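## Task

Take the TBS-labelled bottle from the table and stand it upright in the refrigerator's one vacant slot, with the same spacing as its neighbours, then close the fridge's glass door. The other bottles must stay where they are and the refrigerator must not be moved. The glass beaker on the table must remain upright; squeezing it hard, striking it hard or letting it drop more than a few centimetres fails the task.

## Robot and tools

Robot: two six-joint arms, left_arm and right_arm, each ending in a two-finger gripper. Base positions in the scene frame: left_arm (-0.007, +0.354, +0.021) m, right_arm (-0.025, -0.444, +0.021) m, each turned only slightly about z. A two-camera stand is fixed behind the arms. Loose objects may occasionally get a small shove from outside.

Frame: all hand positions, velocities and orientations are in the scene frame. Its origin sits at table-top height halfway between the nominal arm bases; +x points out over the table, +z up, and the left_arm is on the +y side. Reported hand poses can be wrong by a few centimetres, worse at full reach. The gripper's fingers point along its own +z and open along its y; end_effector_position is the point between the pads when closed, roughly 2 cm short of the tips, and the tips advance about 10 mm as the fingers shut.

Command row: every moving command uses rows of exactly 14 numbers covering both arms, even if one arm stays still: left_arm's six joint angles then its opening, then right_arm's six angles then its opening. Joint order within each arm is shoulder, elbow, wrist roll, forearm roll, waist, wrist pitch; trust only this order. Angles are absolute joint targets in radians (not offsets), the same numbers that Joint positions prints. Ranges: shoulder -2.304 to 2.304, elbow -4.224 to 0.061, wrist roll -6.283 to 6.283, forearm roll -6.283 to 6.283, waist -6.283 to 6.283, wrist pitch -2.164 to 2.164; true ends can differ by up to 0.010. A target beyond an end by more than 0.010 and further out than the current angle is refused; otherwise an over-range target stops at the end and the result may say "joint sent to its limit". Opening is an absolute command from -1 (closed) to +1 (fully open, 0.084 m between pads). To keep an arm or gripper unchanged, resend its current "Joint targets" and "Tool commands" values; 0 is a real opening command, not "no change".

Tools:
- execute_actions(actions, cameras): actions is a list of up to 15 actions; each action is a list of up to 15 rows at 1/30 s per step, a short list repeating its last row. Drives joint targets directly; each step a target may lead the measured angle by at most 0.637 rad, joint target speed tops out at 3.14 rad/s, and hand speed is capped at 1 m/s. An empty list returns the full state, images, and the current scene and task.
- move(target, speed, blend, opening_speed, blocking, cameras): target is one 14-number row or a list of up to 15 rows (all within 10 s total). All joints travel together so the hand follows a curve, with no obstacle avoidance. speed is rad/s for the joint with the longest trip, 0.01 to 3.14, default 0.5, either one value or one per target. blend (rad) rounds corners between listed targets; 0 stops at each. opening_speed (per second on the -1..+1 scale, at least 0.2) ramps the fingers. blocking=false returns after about 0.5 s while motion continues; a new move replaces it. The result adds a "move:" line such as done, off_target, moving, held or fault, with limits=held if steps were withheld. done or off_target says nothing about contact.
- wait(seconds): 0 to 10 s, arms hold last command; a running move carries on.
- stop(cameras): brakes the running move.
- zoom_image(camera, region): region [x0, y0, x1, y1] in pixels of that camera's latest image, at most 504 by 504.
- clear_fault(arm): left_arm or right_arm, only after a torque fault was reported.
- finished_scene(scene): scene number 1 or 2; irreversible, call only when the goal holds without the robot touching anything.

Cameras: cam_head_left, cam_head_right, cam_high, cam_low (504x504) and cam_left_wrist, cam_right_wrist (672x504); "all" shows all, an unknown name invalidates the call. Calibration (K, distortion, T_world_to_cam) is supplied, accurate to a few millimetres near image centre.

Result lines: Joint positions and Joint velocities per arm in the order above (rad, rad/s) plus pad gap (m); Joint targets are current drive goals; Tool commands give present openings; grip_measured is measured opening on the command scale; end_effector_position/quat_wxyz and velocities; Joint torques (signed, including arm weight, offset and noisy); Wrist depth gives a 7x7 grid of distances in mm (172 to 3000, "-" for none; glass is seen through). "joint command not followed" means the inter-arm clearance check altered steps.

Gripping: to hold, command an opening clearly below grip_measured; the lower, the firmer (about 24 N per pad max). Close slowly near glass.

Avoid: arms hitting or pinching each other; torque faults (contact load limits N m: waist 53.4, shoulder 53.4, elbow 44.5, forearm roll 24, wrist pitch 14.4, wrist roll 15.8, held weight counts), which stop the arm until clear_fault; long stretched holds that overheat motors (MOTOR HOT at 65 °C, brakes at 80 °C); fast contacts, slamming the door, dropping the bottle, hard contact with the beaker, moving the fridge or other bottles, and anything ending up off the table.

Each tool is called after "Call:" as name(argument=value, ...), one argument or row to a line, values as JSON.

## Session

Call:
execute_actions(
  actions=[],
)

Scene clock: 0.00 s.
left_arm: end_effector_position=(+0.3351, -0.0951, +0.2771) grip_measured=+1.00 end_effector_quat_wxyz=(-0.399, +0.513, +0.724, +0.232) | right_arm: end_effector_position=(+0.3608, -0.6883, +0.2616) grip_measured=+1.00 end_effector_quat_wxyz=(-0.114, +0.468, +0.871, -0.096)
Joint names: [shoulder, elbow, wrist roll, forearm roll, waist, wrist pitch]
Joint positions: left_arm=[-1.054 -1.923 -2.923 0.139 -0.999 -1.819 0.084] | right_arm=[-0.361 -0.994 -2.445 -0.241 -0.436 -0.884 0.084]
Joint velocities: within noise
Joint torques (N m): no reading
Motor temperatures (°C): left_arm=[26 27 30 24 24 26] | right_arm=[25 27 29 26 25 28]
Wrist depth (mm): cam_left_wrist=[- 567 566 - - - - / - 620 595 1074 1043 1013 968 / - 899 635 879 855 762 776 / 785 764 673 699 711 696 678 / 678 663 648 633 621 607 599 / 585 574 562 550 540 532 522 / 522 513 502 494 486 481 473] | cam_right_wrist=[494 470 448 429 410 393 379 / 489 465 442 424 406 390 377 / 481 458 437 418 400 386 373 / 476 453 432 414 397 382 371 / 471 448 429 410 393 379 366 / 464 443 422 404 390 376 363 / 459 437 417 401 386 371 360]
Joint targets: left_arm=[-1.054 -1.923 -2.923 0.139 -0.999 -1.819] | right_arm=[-0.361 -0.994 -2.445 -0.241 -0.436 -0.884]
Tool commands: left_gripper/opening=+1.0 right_gripper/opening=+1.0

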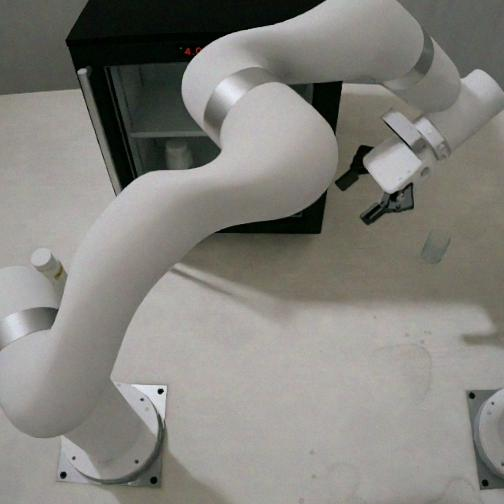

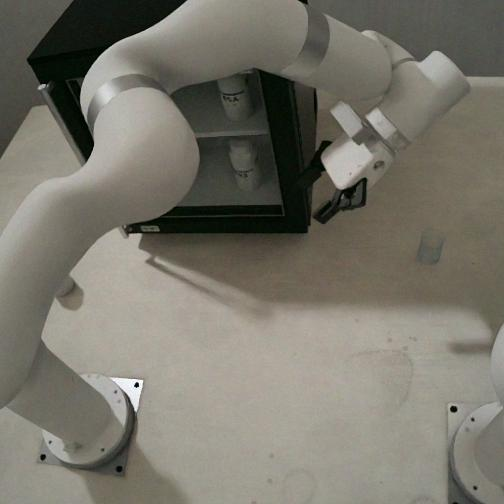

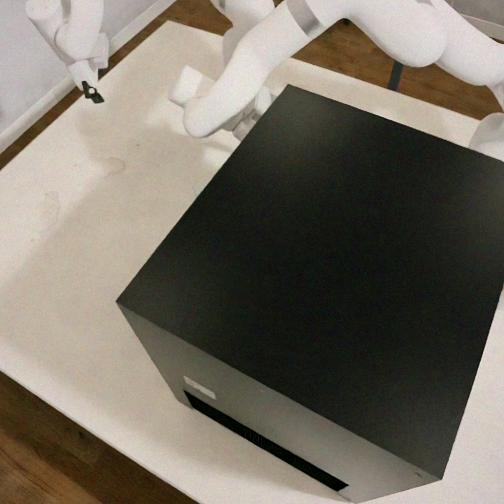

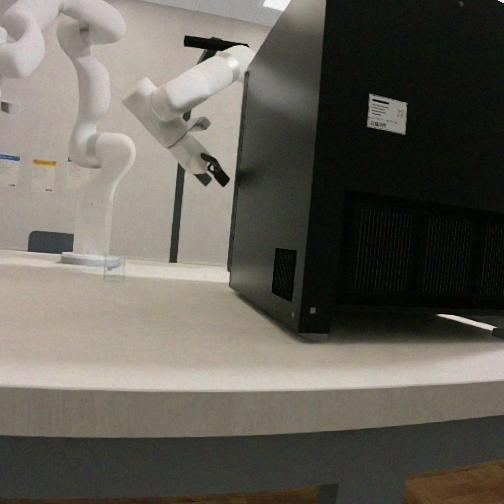

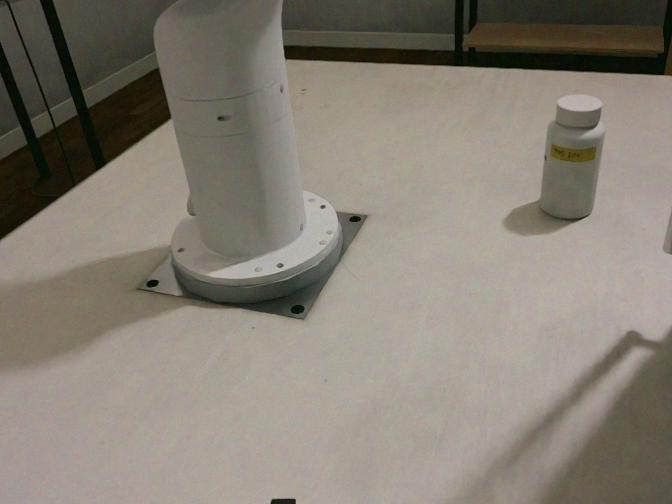

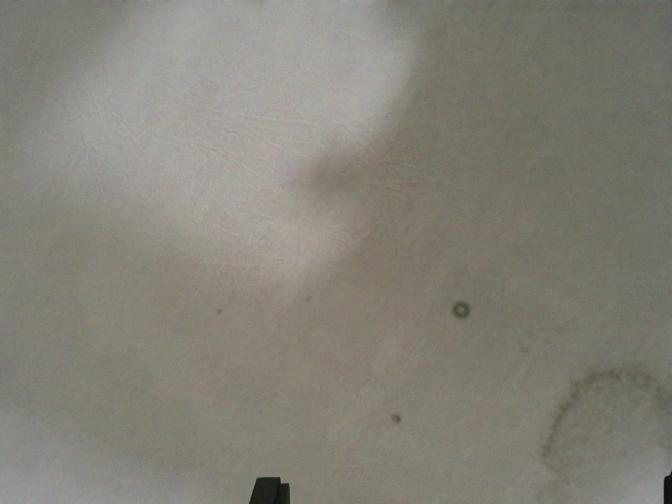

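Call:
move(
  target=[
    [0.3,-1.7,-2.923,0.0,-0.999,-1.0,1,-0.361,-0.994,-2.445,-0.241,-0.436,-0.884,1],
    [0.3,-1.9,0,0,0.0,-1.1,1,-0.361,-0.994,-2.445,-0.241,-0.436,-0.884,1],
  ],
  speed=1.2,
  blend=0.2,
  cameras=["all"],
)

Scene clock: 23.63 s.
left_arm: end_effector_position=(+0.3520, +0.3617, +1.0189) grip_measured=+1.00 end_effector_quat_wxyz=(-0.005, +0.852, +0.009, +0.523) | right_arm: end_effector_position=(+0.3610, -0.6882, +0.2618) grip_measured=+1.00 end_effector_quat_wxyz=(-0.114, +0.468, +0.871, -0.096)
Joint names: [shoulder, elbow, wrist roll, forearm roll, waist, wrist pitch]
Joint positions: left_arm=[0.3 -1.9 0 0 0 -1.1 0.084] | right_arm=[-0.361 -0.994 -2.445 -0.241 -0.436 -0.884 0.084]
Joint torques (N m): left_arm=[9.93 -19 0.94 -1.33 11.46 -1.25] | right_arm=[38.28 -20.73 -1.43 5.26 6.59 -2.62]
Wrist depth (mm): cam_left_wrist=[1437 1431 1437 1428 1434 1422 1408 / 1503 1506 1503 1506 1490 1487 1483 / 1604 1607 1596 1574 1585 1560 1567 / 1690 1677 1657 1669 1657 1657 1642 / 1785 1776 1776 1772 1749 1758 1754 / 1898 1893 1888 1867 1867 1872 1828 / 2032 2026 2026 1968 817 818 816] | cam_right_wrist=[495 471 450 427 410 393 378 / 488 465 443 424 405 388 377 / 482 459 437 418 401 387 373 / 476 454 433 414 398 382 370 / 470 448 427 409 393 379 366 / 463 442 423 405 391 377 362 / 460 438 417 401 386 372 360]
Joint targets: left_arm=[0.300 -1.900 0.000 0.000 0.000 -1.100] | right_arm=[-0.361 -0.994 -2.445 -0.241 -0.436 -0.884]
move: done
camera_calibration:
cam_left_wrist: T_world_to_cam=[[0.0252953, -0.999439, -0.0219602, 0.410132], [-0.429489, 0.00897168, -0.903028, 1.1345], [0.902718, 0.032274, -0.429021, 0.240335], [0, 0, 0, 1]] pos_world=[0.259927, 0.391967, 1.1366]
cam_right_wrist: T_world_to_cam=[[0.803017, 0.531989, -0.26861, 0.174496], [0.528436, -0.843997, -0.0917843, -0.683298], [-0.275534, -0.0682388, -0.958866, 0.434961], [0, 0, 0, 1]] pos_world=[0.340803, -0.63985, 0.401225]

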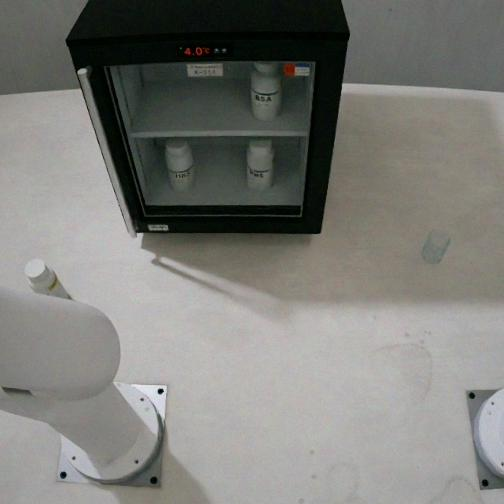

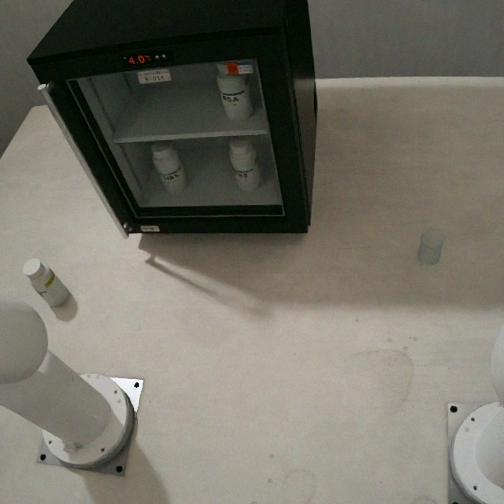

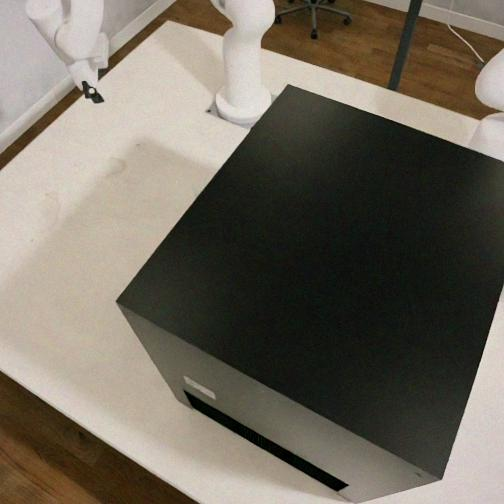

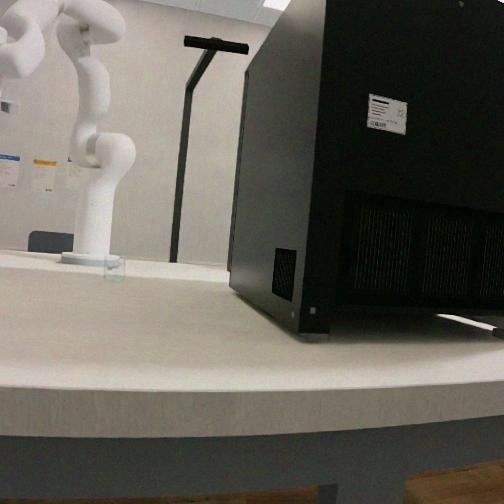

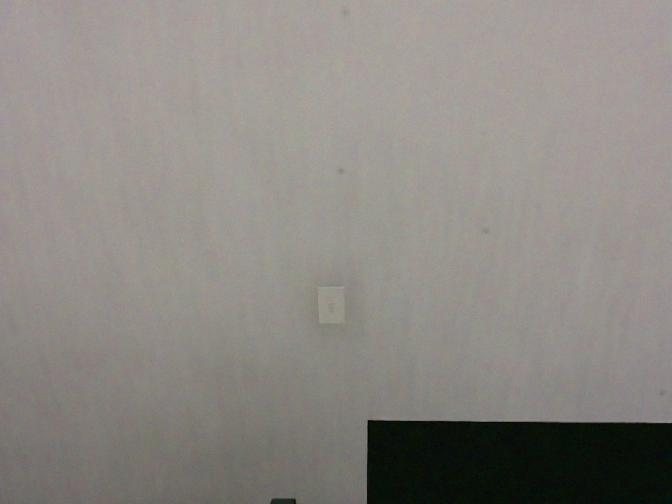

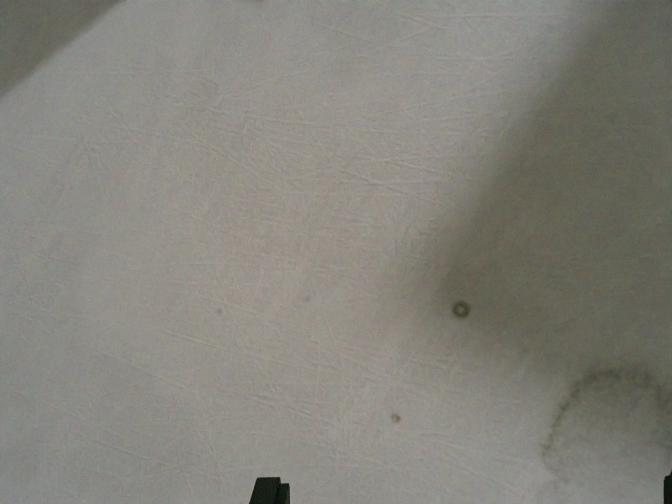

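Call:
move(
  target=[
    [0.573,-0.9,0,0,0.0,-1.3,1,-0.361,-0.994,-2.445,-0.241,-0.436,-0.884,1],
    [0.573,-0.127,0,0,-0.006,0.142,1,-0.361,-0.994,-2.445,-0.241,-0.436,-0.884,1],
  ],
  speed=0.9,
  blend=0.1,
  cameras=["cam_head_left","cam_head_right","cam_left_wrist"],
)

Call:
zoom_image(
  camera="cam_head_left",
  region=[50, 0, 370, 260],
)

Scene clock: 66.10 s.
left_arm: end_effector_position=(+0.3534, +0.3596, +0.3210) grip_measured=+1.00 end_effector_quat_wxyz=(-0.003, +0.913, +0.006, +0.409) | right_arm: end_effector_position=(+0.3610, -0.6882, +0.2618) grip_measured=+1.00 end_effector_quat_wxyz=(-0.114, +0.468, +0.871, -0.096)
Joint names: [shoulder, elbow, wrist roll, forearm roll, waist, wrist pitch]
Joint positions: left_arm=[0.573 -0.127 0 0 -0.006 0.142 0.084] | right_arm=[-0.361 -0.994 -2.445 -0.241 -0.436 -0.884 0.084]
Joint torques (N m): left_arm=[12.62 -12.03 0.91 -1.02 -10 5.52] | right_arm=[36.33 -20.69 -1.42 5.92 7.15 -2.43]
Wrist depth (mm): cam_left_wrist=[1526 1506 - - - - 395 / 1593 1589 - - - - 343 / 827 831 794 - - 277 300 / 707 705 705 - 190 276 275 / 637 636 631 - 214 359 349 / 562 561 561 - 236 387 432 / 518 517 515 501 253 392 400] | cam_right_wrist=[496 470 449 429 410 392 378 / 489 465 444 424 405 389 377 / 482 458 438 418 400 386 373 / 477 455 434 415 396 383 370 / 470 447 428 409 393 378 367 / 462 442 423 404 391 377 364 / 461 438 418 401 385 372 360]
Joint targets: left_arm=[0.573 -0.127 0.000 0.000 -0.006 0.142] | right_arm=[-0.361 -0.994 -2.445 -0.241 -0.436 -0.884]
move: done
camera_calibration:
cam_left_wrist: T_world_to_cam=[[0.0134932, -0.99965, -0.0227341, 0.397098], [-0.645618, 0.0086516, -0.763611, 0.536595], [0.763541, 0.0249811, -0.645276, 0.0609988], [0, 0, 0, 1]] pos_world=[0.294502, 0.390793, 0.458139]
Images, in order (width x height): cam_head_left 504x504, cam_head_right 504x504, cam_left_wrist 672x504.

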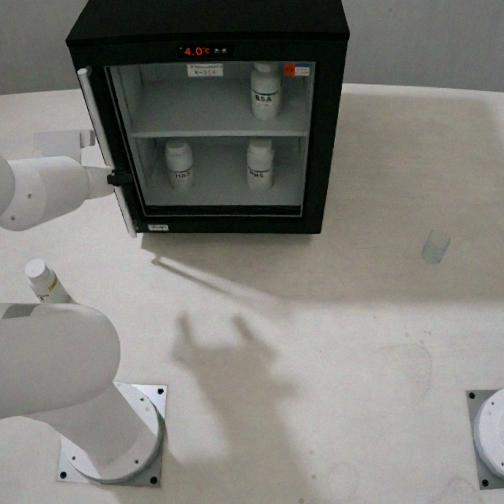

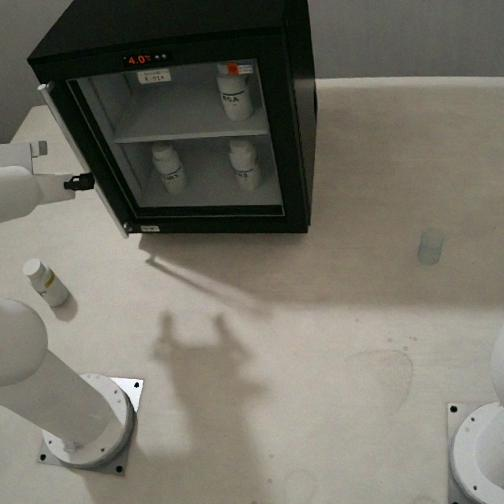

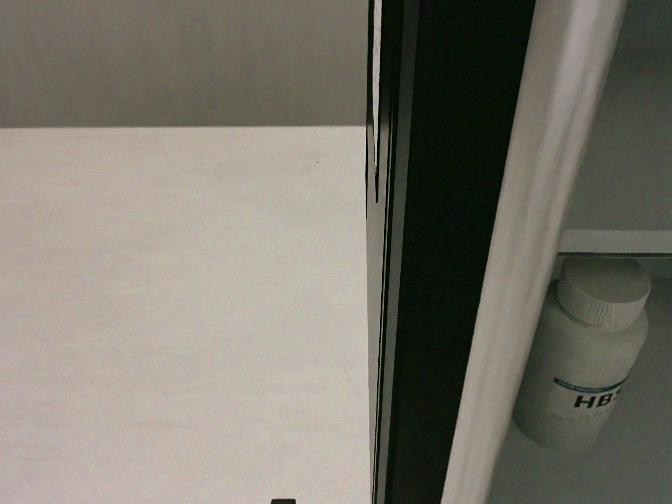

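Scaled by 1.575 from the camera's 504x504 image, which has a finer 720x720 frame.

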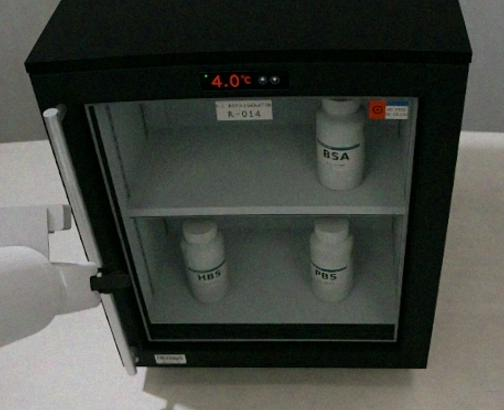

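Call:
move(
  target=[
    [0.573,-0.127,0,0,-0.04,0.142,1,-0.361,-0.994,-2.445,-0.241,-0.436,-0.884,1],
    [0.204,-0.351,0,0,-0.04,0.287,1,-0.361,-0.994,-2.445,-0.241,-0.436,-0.884,1],
  ],
  speed=0.4,
  cameras=["cam_head_left","cam_left_wrist"],
)

Call:
zoom_image(
  camera="cam_head_left",
  region=[60, 100, 200, 240],
)

Scene clock: 73.70 s.
left_arm: end_effector_position=(+0.4125, +0.3462, +0.2942) grip_measured=+1.00 end_effector_quat_wxyz=(+0.004, +0.924, -0.009, +0.381) | right_arm: end_effector_position=(+0.3610, -0.6882, +0.2618) grip_measured=+1.00 end_effector_quat_wxyz=(-0.114, +0.468, +0.871, -0.096)
Joint names: [shoulder, elbow, wrist roll, forearm roll, waist, wrist pitch]
Joint positions: left_arm=[0.243 -0.274 0 0 -0.04 0.265 0.084] | right_arm=[-0.361 -0.994 -2.445 -0.241 -0.436 -0.884 0.084]
Joint torques (N m): left_arm=[16.12 -10 0.06 0.45 0.27 4.93] | right_arm=[37.25 -20.08 -1.4 5.48 7.67 -2.61]
Wrist depth (mm): cam_left_wrist=[- - - - - - 304 / - - - - - - 266 / - - - - - - 237 / - - - - - - 207 / - - - - - - 278 / 511 - - - - 311 299 / 463 - - - - 354 354] | cam_right_wrist=[495 471 449 429 410 393 379 / 489 464 443 422 405 389 376 / 481 457 438 418 400 387 373 / 477 453 432 415 397 382 370 / 471 446 428 411 393 379 367 / 463 442 422 405 390 377 363 / 461 438 416 403 387 372 359]
Joint targets: left_arm=[0.244 -0.272 0.000 0.000 -0.040 0.267] | right_arm=[-0.361 -0.994 -2.445 -0.241 -0.436 -0.884]
Tool commands: left_gripper/opening=+1.0 right_gripper/opening=+1.0
TORQUE FAULT: the external load on the elbow of the left arm reached its load limit, and that arm stopped. The contact can be on any part of that arm beyond that joint, not only on its tool. A torque fault puts only its own arm into a fault stop. That arm's remaining commands of this call were not run. The hold on the elbow of that arm was moved back by the arm itself, up to 3 degrees, as the stop began. That arm is still stopped at the end of this call. While its stop runs, that arm, its gripper or tool too, takes no new command.
CLEAR FAULT: the left arm stays stopped (state 4) until you call clear_fault(arm="left_arm").
End effector pose when the fault began: left_arm: position (+0.4358, +0.3457, +0.3218), quat_wxyz (+0.004, +0.914, -0.009, +0.406)
Joint positions when the fault began: left_arm=[0.246 -0.324 0 0 -0.04 0.267 0.084]
move: fault (left_arm); left_arm: the elbow is farthest, 0.077 rad from its target
camera_calibration:
cam_left_wrist: T_world_to_cam=[[-0.0217639, -0.999509, -0.0225559, 0.39679], [-0.689538, 0.0313432, -0.723571, 0.552881], [0.723923, -0.000194585, -0.689881, 0.0370491], [0, 0, 0, 1]] pos_world=[0.363047, 0.379274, 0.434558]
Images, in order (width x height): cam_head_left 504x504, cam_left_wrist 672x504.

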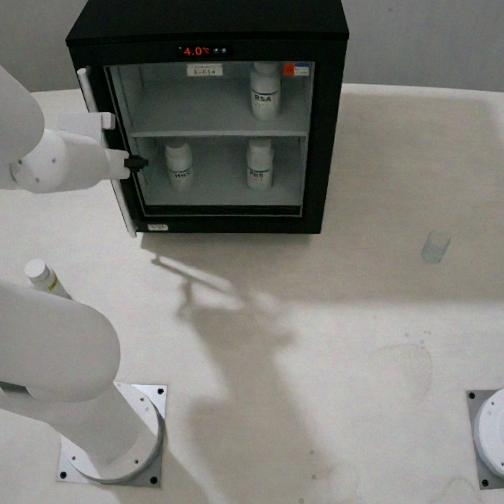

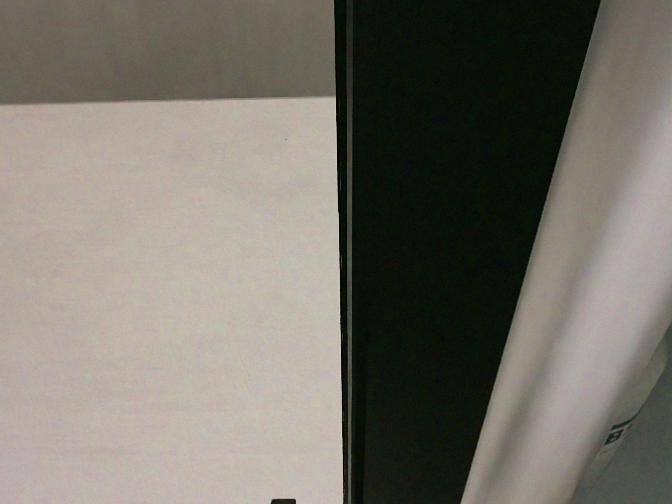

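Scaled by 3.600 from the camera's 504x504 image, which has a finer 720x720 frame.

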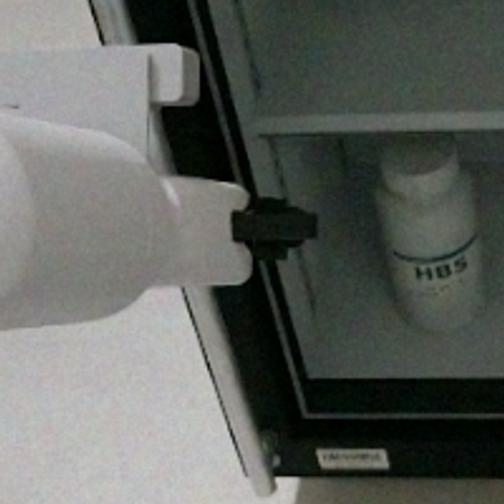

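Call:
clear_fault(
  arm="left_arm",
)

Call:
move(
  target=[
    [0.275,-0.30,0,0,-0.045,0.267,1,-0.361,-0.994,-2.445,-0.241,-0.436,-0.884,1],
    [0.275,-0.30,0,0,-0.045,0.267,-1,-0.361,-0.994,-2.445,-0.241,-0.436,-0.884,1],
  ],
  speed=0.15,
  opening_speed=1.5,
  cameras=["cam_head_left","cam_left_wrist"],
)

Call:
zoom_image(
  camera="cam_head_left",
  region=[60, 100, 200, 240],
)

Scene clock: 90.50 s.
left_arm: end_effector_position=(+0.4125, +0.3462, +0.2941) grip_measured=+1.00 end_effector_quat_wxyz=(+0.004, +0.925, -0.009, +0.381) | right_arm: end_effector_position=(+0.3610, -0.6882, +0.2618) grip_measured=+1.00 end_effector_quat_wxyz=(-0.114, +0.468, +0.871, -0.096)
Joint names: [shoulder, elbow, wrist roll, forearm roll, waist, wrist pitch]
Joint positions: left_arm=[0.243 -0.274 0 0 -0.04 0.265 0.084] | right_arm=[-0.361 -0.994 -2.445 -0.241 -0.436 -0.884 0.084]
Joint torques (N m): left_arm=[15.38 -9.89 0.08 0.24 0.4 4.93] | right_arm=[37.5 -20.37 -1.4 5.01 7.57 -2.43]
Wrist depth (mm): cam_left_wrist=[- - - - - - 304 / - - - - - - 266 / - - - - - - 237 / - - - - - - 207 / - - - - - - 278 / 512 - - - - 311 300 / 465 - - - - 355 355] | cam_right_wrist=[494 471 450 428 409 392 379 / 489 465 442 422 406 390 376 / 481 458 438 419 400 387 372 / 476 454 432 414 397 383 370 / 470 448 429 409 393 379 366 / 464 443 421 405 391 377 362 / 460 438 417 402 386 372 362]
Joint targets: left_arm=[0.243 -0.274 0.000 0.000 -0.040 0.265] | right_arm=[-0.361 -0.994 -2.445 -0.241 -0.436 -0.884]
Tool commands: left_gripper/opening=+1.0 right_gripper/opening=+1.0
TORQUE FAULT, CONTINUED: the left arm's stop, for the torque fault of the elbow that an earlier result reported, is over. The call counts as one of the actions that you can send in this scene. The hold on the elbow of that arm was moved back by the arm itself, up to 3 degrees, as the stop began. That arm's target is now where it stood when the stop ended, not its last command. That arm keeps its grip as last carried out and accepts commands again: back off and push less far.
CLEAR FAULT: your call cleared the left arm's torque fault. If a joint's load stays at its limit, that arm stops again at once.

Scene clock: 92.87 s.
left_arm: end_effector_position=(+0.4272, +0.3437, +0.3219) grip_measured=+0.50 end_effector_quat_wxyz=(+0.005, +0.913, -0.011, +0.409) | right_arm: end_effector_position=(+0.3610, -0.6882, +0.2618) grip_measured=+1.00 end_effector_quat_wxyz=(-0.114, +0.468, +0.871, -0.096)
Joint names: [shoulder, elbow, wrist roll, forearm roll, waist, wrist pitch]
Joint positions: left_arm=[0.275 -0.3 0 0 -0.045 0.267 0.065] | right_arm=[-0.361 -0.994 -2.445 -0.241 -0.436 -0.884 0.084]
Joint torques (N m): left_arm=[-8.12 -24.07 0.09 2.57 -10.14 4.59] | right_arm=[37.22 -19.94 -1.29 5.24 8.18 -2.55]
Wrist depth (mm): cam_left_wrist=[- - - - - - - / - - - - - - 345 / - - - - - - 301 / - - - - - - 258 / - - - - - - 233 / - - - - - - 283 / - - - - - 313 296] | cam_right_wrist=[495 470 449 428 410 394 378 / 488 464 442 423 405 389 377 / 482 458 437 418 400 386 372 / 476 452 433 414 397 382 370 / 471 449 427 410 392 379 366 / 465 442 423 404 390 376 362 / 460 438 417 401 386 372 361]
Joint targets: left_arm=[0.275 -0.300 0.000 0.000 -0.045 0.267] | right_arm=[-0.361 -0.994 -2.445 -0.241 -0.436 -0.884]
move: done
camera_calibration:
cam_left_wrist: T_world_to_cam=[[-0.0254804, -0.999418, -0.0226823, 0.396809], [-0.644721, 0.0337692, -0.763672, 0.576085], [0.763993, -0.00483489, -0.645206, 0.0156515], [0, 0, 0, 1]] pos_world=[0.369567, 0.3772, 0.459039]
Images, in order (width x height): cam_head_left 504x504, cam_left_wrist 672x504.

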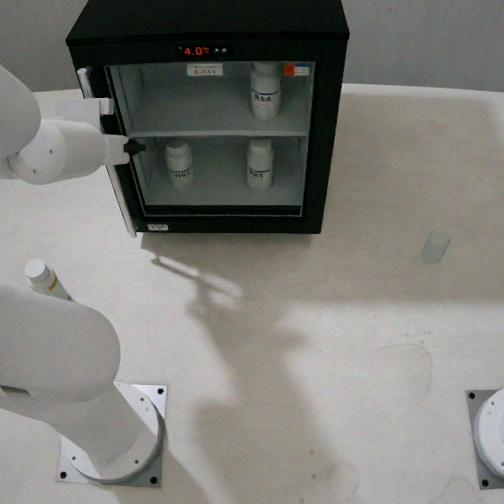

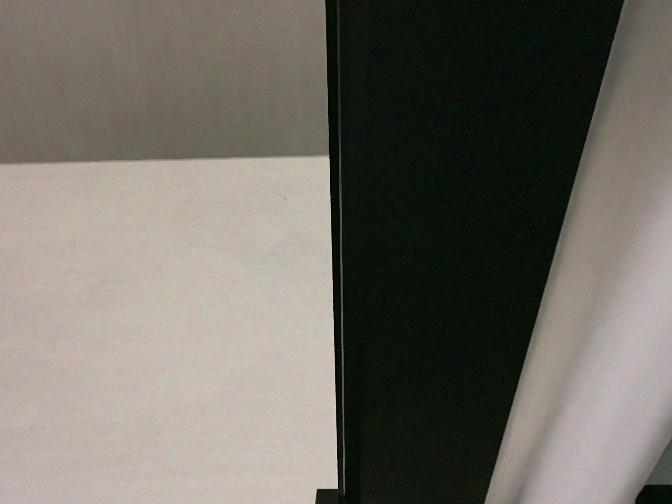

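Scaled by 3.600 from the camera's 504x504 image, which has a finer 720x720 frame.

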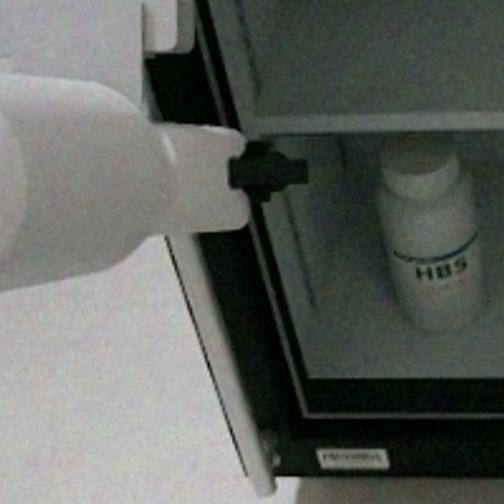

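Call:
move(
  target=[
    [0.344,-0.253,0,0,-0.045,0.245,0.5,-0.361,-0.994,-2.445,-0.241,-0.436,-0.884,1],
    [0.344,-0.253,0,0,-0.045,0.245,-1,-0.361,-0.994,-2.445,-0.241,-0.436,-0.884,1],
  ],
  speed=0.15,
  opening_speed=1.5,
  cameras=["cam_head_left","cam_left_wrist"],
)

Call:
zoom_image(
  camera="cam_head_left",
  region=[60, 100, 200, 240],
)

Scene clock: 98.67 s.
left_arm: end_effector_position=(+0.4076, +0.3442, +0.3216) grip_measured=-0.32 end_effector_quat_wxyz=(+0.005, +0.913, -0.011, +0.409) | right_arm: end_effector_position=(+0.3610, -0.6882, +0.2618) grip_measured=+1.00 end_effector_quat_wxyz=(-0.114, +0.468, +0.871, -0.096)
Joint names: [shoulder, elbow, wrist roll, forearm roll, waist, wrist pitch]
Joint positions: left_arm=[0.344 -0.253 0 0 -0.045 0.245 0.03] | right_arm=[-0.361 -0.994 -2.445 -0.241 -0.436 -0.884 0.084]
Joint torques (N m): left_arm=[12.7 -24.5 0.04 3.59 -9.02 5.01] | right_arm=[37.89 -21.24 -1.25 5.14 8.73 -2.33]
Wrist depth (mm): cam_left_wrist=[- - - - - - 353 / - - - - - - 345 / - - - - - 302 301 / - - - - - 258 258 / 620 - - - - 233 240 / 563 - - - - 318 310 / 520 504 - - - 334 391] | cam_right_wrist=[494 471 449 428 409 394 379 / 489 466 443 422 405 391 378 / 481 459 438 419 400 386 373 / 478 453 433 415 398 382 371 / 469 448 428 409 393 379 367 / 464 442 423 405 391 377 363 / 461 438 417 402 386 372 362]
Joint targets: left_arm=[0.344 -0.253 0.000 0.000 -0.045 0.245] | right_arm=[-0.361 -0.994 -2.445 -0.241 -0.436 -0.884]
move: done
camera_calibration:
cam_left_wrist: T_world_to_cam=[[-0.0254153, -0.999421, -0.0226034, 0.396745], [-0.644774, 0.0336673, -0.763631, 0.563241], [0.76395, -0.00483382, -0.645257, 0.0304725], [0, 0, 0, 1]] pos_world=[0.349967, 0.3777, 0.458739]
Images, in order (width x height): cam_head_left 504x504, cam_left_wrist 672x504.

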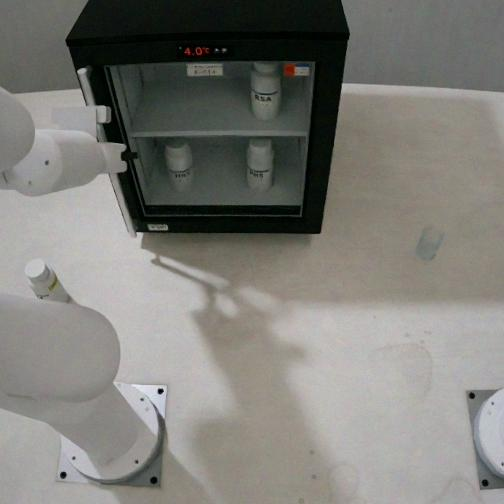

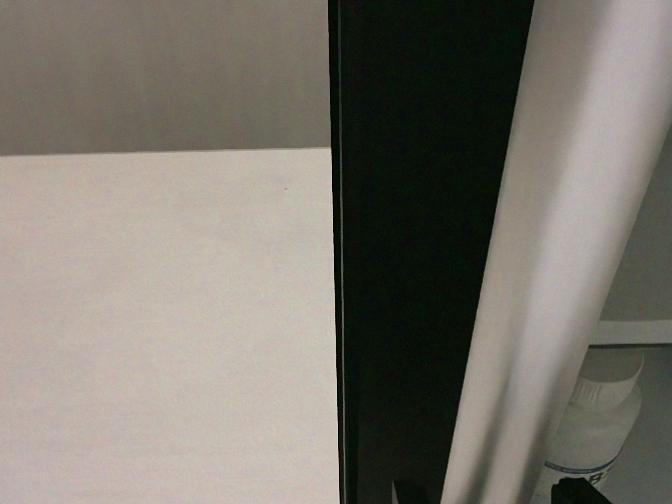

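Scaled by 3.600 from the camera's 504x504 image, which has a finer 720x720 frame.

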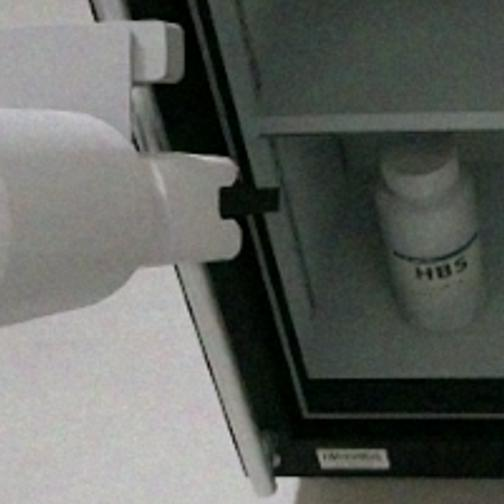

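Call:
move(
  target=[
    [0.598,-0.117,0,0,-0.08,0.127,-1,-0.361,-0.994,-2.445,-0.241,-0.436,-0.884,1],
    [0.79,-0.044,0,0,-0.117,0.007,-1,-0.361,-0.994,-2.445,-0.241,-0.436,-0.884,1],
  ],
  speed=0.15,
  blend=0.05,
  cameras=["cam_head_left","cam_head_right","cam_left_wrist"],
)

Scene clock: 108.43 s.
left_arm: end_effector_position=(+0.3133, +0.3234, +0.3215) grip_measured=-0.34 end_effector_quat_wxyz=(+0.020, +0.912, -0.044, +0.408) | right_arm: end_effector_position=(+0.3610, -0.6882, +0.2618) grip_measured=+1.00 end_effector_quat_wxyz=(-0.114, +0.468, +0.871, -0.096)
Joint names: [shoulder, elbow, wrist roll, forearm roll, waist, wrist pitch]
Joint positions: left_arm=[0.79 -0.044 0 0 -0.117 0.007 0.029] | right_arm=[-0.361 -0.994 -2.445 -0.241 -0.436 -0.884 0.084]
Joint torques (N m): left_arm=[3.42 -11.37 0.04 1.91 -21.36 -0.7] | right_arm=[37.28 -20.58 -1.22 4.68 7.6 -2.38]
Wrist depth (mm): cam_left_wrist=[- - - - - - 426 / - - - - - 344 344 / - - - - - 550 315 / - - - - - 563 560 / 620 - - - - 489 490 / 565 - - - - 449 448 / 519 503 - - - 441 463] | cam_right_wrist=[495 470 448 428 410 393 379 / 489 463 442 424 406 390 376 / 480 458 437 418 401 386 373 / 477 454 433 416 397 382 370 / 470 448 428 410 392 379 366 / 462 442 423 405 390 376 362 / 461 439 417 402 386 373 360]
Joint targets: left_arm=[0.790 -0.044 0.000 0.000 -0.117 0.007] | right_arm=[-0.361 -0.994 -2.445 -0.241 -0.436 -0.884]
move: done
camera_calibration:
cam_left_wrist: T_world_to_cam=[[-0.0972839, -0.994997, -0.0227303, 0.394747], [-0.641687, 0.0801648, -0.762766, 0.486804], [0.760772, -0.0596191, -0.646275, 0.121397], [0, 0, 0, 1]] pos_world=[0.258423, 0.360986, 0.458746]
Images, in order (width x height): cam_head_left 504x504, cam_head_right 504x504, cam_left_wrist 672x504.

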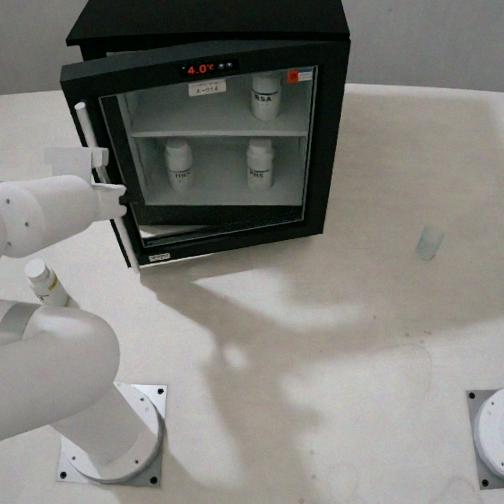

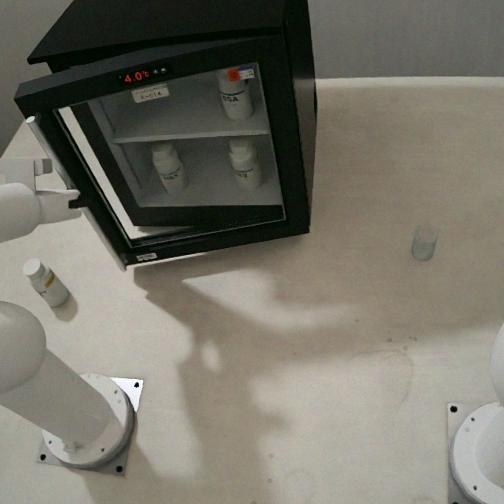

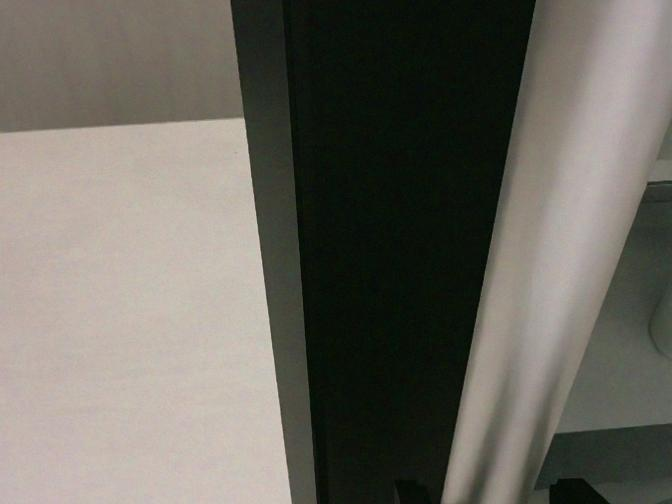

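Call:
move(
  target=[
    [0.873,-0.077,0,0,-0.182,-0.258,-0.7,-0.361,-0.994,-2.445,-0.241,-0.436,-0.884,1],
    [0.887,-0.121,0,0,-0.272,-0.467,-0.7,-0.361,-0.994,-2.445,-0.241,-0.436,-0.884,1],
  ],
  speed=0.15,
  blend=0.05,
  cameras=["cam_head_left","cam_head_right","cam_left_wrist"],
)

Scene clock: 120.67 s.
left_arm: end_effector_position=(+0.2489, +0.2889, +0.3216) grip_measured=-0.46 end_effector_quat_wxyz=(+0.033, +0.956, -0.121, +0.265) | right_arm: end_effector_position=(+0.3610, -0.6882, +0.2618) grip_measured=+1.00 end_effector_quat_wxyz=(-0.114, +0.468, +0.871, -0.096)
Joint names: [shoulder, elbow, wrist roll, forearm roll, waist, wrist pitch]
Joint positions: left_arm=[0.887 -0.121 0 0 -0.271 -0.467 0.024] | right_arm=[-0.361 -0.994 -2.445 -0.241 -0.436 -0.884 0.084]
Joint torques (N m): left_arm=[-4.6 -39.43 -1.65 -8.59 -23.51 -4.27] | right_arm=[38.45 -19.92 -1.32 5.3 9.11 -2.36]
Wrist depth (mm): cam_left_wrist=[- - - - 555 - - / - - - - 516 - - / - - - - 483 - - / - - - - 520 - - / - - - - 523 - - / - - - - 486 - 476 / - - - - 225 - 455] | cam_right_wrist=[495 471 448 428 410 393 379 / 487 465 444 423 404 389 376 / 481 458 437 417 401 386 373 / 476 453 433 414 397 383 370 / 470 448 428 411 393 380 367 / 463 441 421 404 390 377 362 / 460 437 417 400 386 372 360]
Joint targets: left_arm=[0.887 -0.121 0.000 0.000 -0.272 -0.467] | right_arm=[-0.361 -0.994 -2.445 -0.241 -0.436 -0.884]
move: done
camera_calibration:
cam_left_wrist: T_world_to_cam=[[-0.255726, -0.966512, -0.0214118, 0.384855], [-0.81205, 0.22677, -0.537728, 0.375915], [0.524576, -0.120123, -0.842847, 0.307838], [0, 0, 0, 1]] pos_world=[0.242194, 0.3237, 0.46984]
Images, in order (width x height): cam_head_left 504x504, cam_head_right 504x504, cam_left_wrist 672x504.

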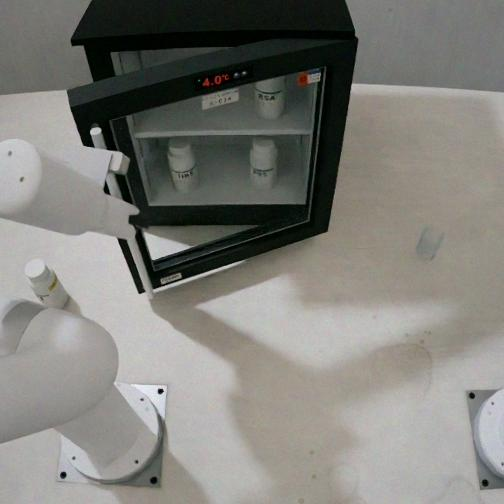

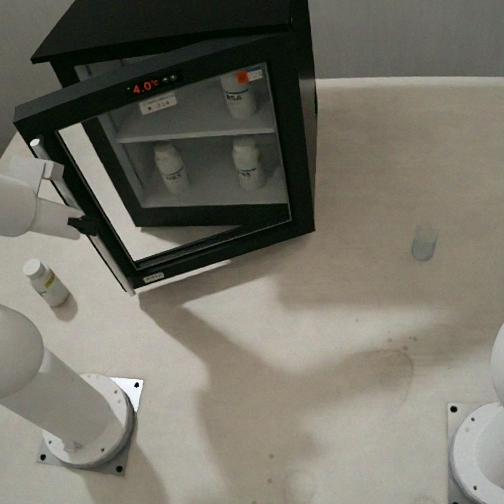

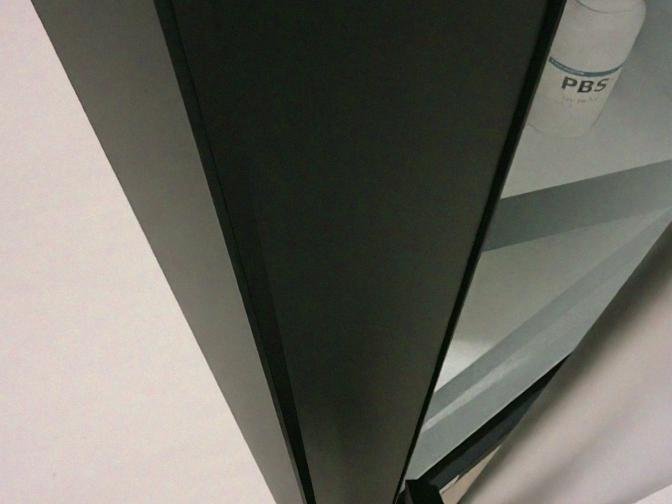

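Call:
move(
  target=[
    [0.887,-0.121,0,0,-0.271,-0.467,1,-0.361,-0.994,-2.445,-0.241,-0.436,-0.884,1],
    [1.122,-0.212,0,0,-0.271,-0.792,1,-0.361,-0.994,-2.445,-0.241,-0.436,-0.884,1],
    [0.6,-1.1,-1.0,0,0.1,-1.55,-1,-0.361,-0.994,-2.445,-0.241,-0.436,-0.884,1],
    [0.1,-1.2,-1.571,0,0.35,-1.3,-1,-0.361,-0.994,-2.445,-0.241,-0.436,-0.884,1],
    [0.033,-0.91,-1.571,0,0.35,-0.943,-1,-0.361,-0.994,-2.445,-0.241,-0.436,-0.884,1],
    [0.033,-0.91,-1.571,0,0.10,-0.943,-1,-0.361,-0.994,-2.445,-0.241,-0.436,-0.884,1],
  ],
  speed=[0.5,0.3,1.2,1.0,0.6,0.3],
  blend=[0,0.03,0.2,0.1,0.03,0],
  cameras=["cam_head_left","cam_head_right","cam_left_wrist"],
)

Scene clock: 142.57 s.
left_arm: end_effector_position=(+0.4103, +0.4049, +0.4018) grip_measured=-1.00 end_effector_quat_wxyz=(+0.000, +0.663, +0.748, +0.000) | right_arm: end_effector_position=(+0.3610, -0.6882, +0.2618) grip_measured=+1.00 end_effector_quat_wxyz=(-0.114, +0.468, +0.871, -0.096)
Joint names: [shoulder, elbow, wrist roll, forearm roll, waist, wrist pitch]
Joint positions: left_arm=[0.033 -0.91 -1.571 0 0.1 -0.943 0] | right_arm=[-0.361 -0.994 -2.445 -0.241 -0.436 -0.884 0.084]
Joint torques (N m): left_arm=[9.04 -11.91 -0.86 1.66 -9.84 3.37] | right_arm=[35.94 -20.08 -1.17 5.19 7.98 -2.33]
Wrist depth (mm): cam_left_wrist=[540 537 538 536 536 533 535 / 539 536 536 537 534 533 533 / 538 535 470 536 535 534 536 / 538 537 535 534 535 534 533 / 537 535 535 535 534 534 532 / 536 535 534 536 534 532 532 / 535 535 534 532 399 350 364] | cam_right_wrist=[494 470 448 429 410 393 379 / 488 464 443 422 405 390 376 / 483 458 437 418 400 387 373 / 478 455 432 414 397 382 370 / 469 448 426 411 392 379 366 / 464 442 422 405 390 378 363 / 462 438 416 400 386 371 360]
Joint targets: left_arm=[0.033 -0.910 -1.571 0.000 0.100 -0.943] | right_arm=[-0.361 -0.994 -2.445 -0.241 -0.436 -0.884]
move: done; blend cut to 0 rad at target 3
camera_calibration:
cam_left_wrist: T_world_to_cam=[[0.994582, 0.10293, -0.0145679, -0.408731], [0.10251, -0.994363, -0.0270962, 0.437901], [-0.0172747, 0.025456, -0.999527, 0.531029], [0, 0, 0, 1]] pos_world=[0.370801, 0.463985, 0.536688]
Images, in order (width x height): cam_head_left 504x504, cam_head_right 504x504, cam_left_wrist 672x504.

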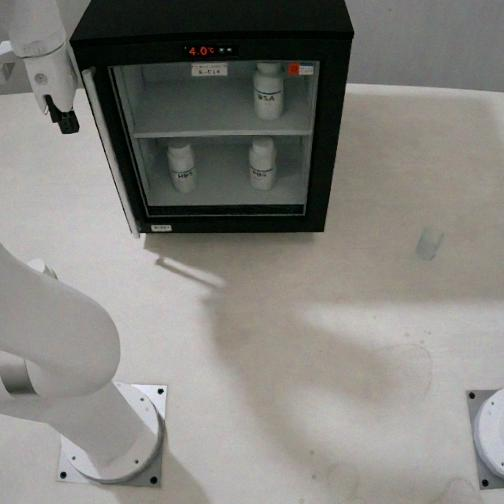

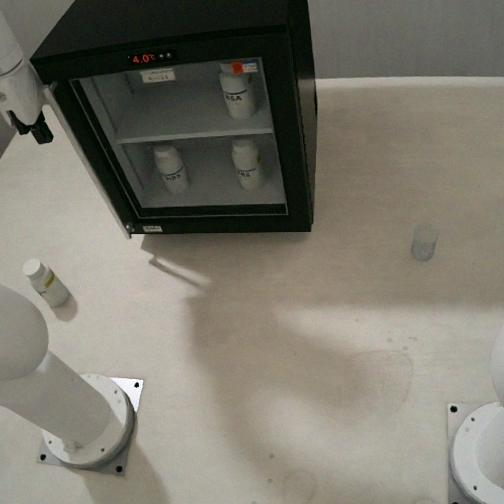

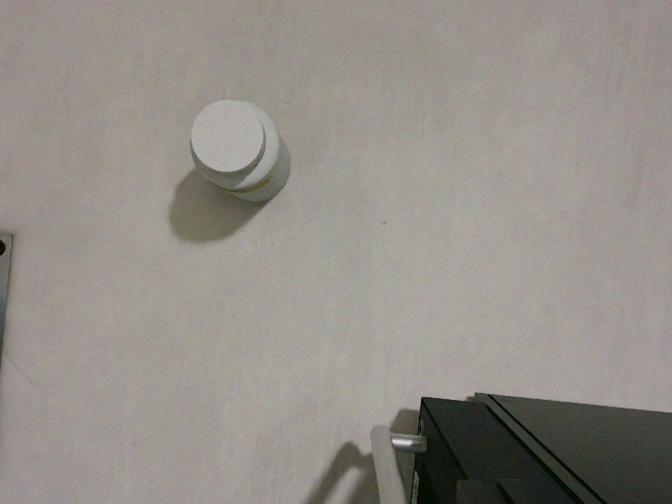

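Call:
move(
  target=[
    [0.033,-0.91,-1.571,0,0.3,-0.943,-1,-0.361,-0.994,-2.445,-0.241,-0.436,-0.884,1],
    [0.1,-1.36,-0.6,0,0.2,-1.46,1,-0.361,-0.994,-2.445,-0.241,-0.436,-0.884,1],
    [0.0764,-1.361,0,0,-0.071,-1.437,1,-0.361,-0.994,-2.445,-0.241,-0.436,-0.884,1],
  ],
  speed=0.8,
  blend=0.05,
  cameras=["cam_head_left","cam_head_right","cam_left_wrist"],
)

Call:
zoom_image(
  camera="cam_head_left",
  region=[20, 0, 160, 140],
)

Scene clock: 162.87 s.
left_arm: end_effector_position=(+0.4053, +0.3336, +0.6217) grip_measured=+1.00 end_effector_quat_wxyz=(+0.000, +1.000, -0.025, +0.000) | right_arm: end_effector_position=(+0.3610, -0.6882, +0.2618) grip_measured=+1.00 end_effector_quat_wxyz=(-0.114, +0.468, +0.871, -0.096)
Joint names: [shoulder, elbow, wrist roll, forearm roll, waist, wrist pitch]
Joint positions: left_arm=[0.076 -1.361 0 0 -0.071 -1.437 0.084] | right_arm=[-0.361 -0.994 -2.445 -0.241 -0.436 -0.884 0.084]
Joint torques (N m): left_arm=[6.74 -27.83 0.93 0.69 -10.81 3.56] | right_arm=[35.77 -19.25 -1.05 5.28 8 -2.47]
Wrist depth (mm): cam_left_wrist=[765 758 - 210 210 209 209 / 759 760 - 209 209 209 209 / 760 756 - 209 209 209 208 / 758 759 - 209 209 208 208 / 760 758 - 209 208 208 208 / 758 757 757 755 756 753 751 / 755 757 755 752 752 753 753] | cam_right_wrist=[496 471 448 428 410 392 379 / 488 465 443 424 407 389 376 / 481 458 437 419 400 386 373 / 477 455 433 414 397 381 370 / 470 449 427 408 392 380 367 / 464 443 422 404 390 377 362 / 462 438 417 402 386 373 360]
Joint targets: left_arm=[0.076 -1.361 0.000 0.000 -0.071 -1.437] | right_arm=[-0.361 -0.994 -2.445 -0.241 -0.436 -0.884]
move: done; blend cut to 0 rad at target 2
camera_calibration:
cam_left_wrist: T_world_to_cam=[[-0.0679695, -0.99758, -0.0146049, 0.404495], [-0.997282, 0.0683519, -0.0275079, 0.464866], [0.0284396, 0.0126955, -0.999515, 0.73825], [0, 0, 0, 1]] pos_world=[0.470101, 0.36237, 0.756587]
Images, in order (width x height): cam_head_left 504x504, cam_head_right 504x504, cam_left_wrist 672x504.

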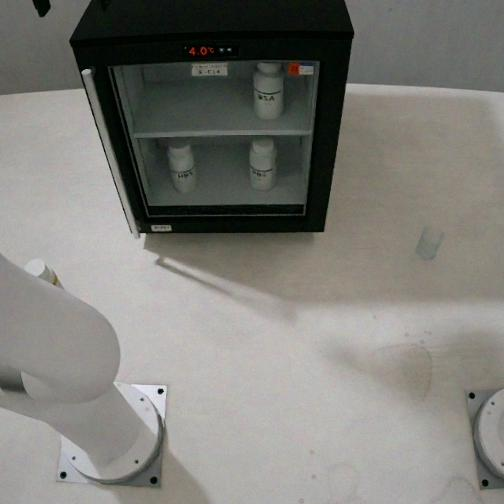

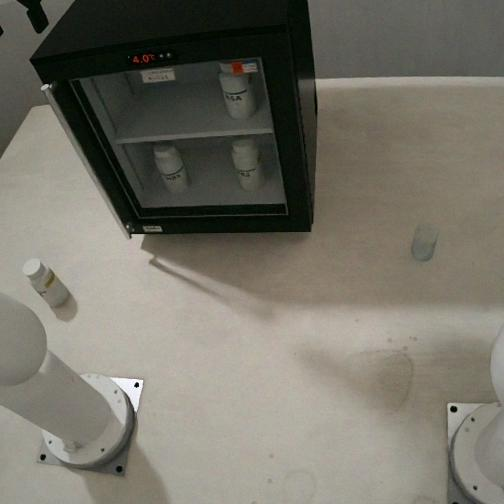

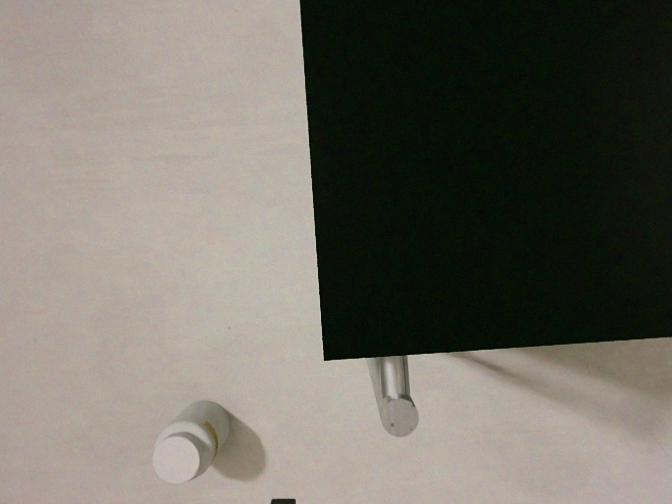

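Scaled by 3.600 from the camera's 504x504 image, which has a finer 720x720 frame.

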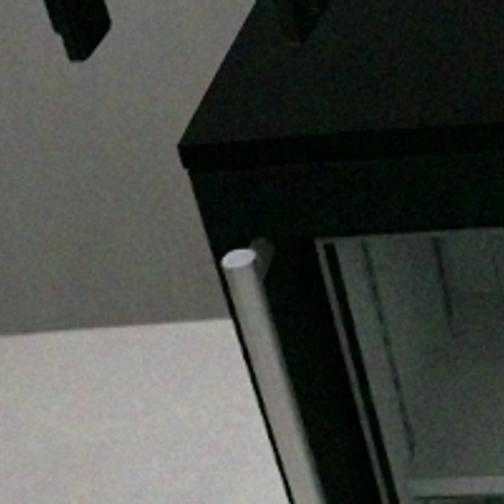

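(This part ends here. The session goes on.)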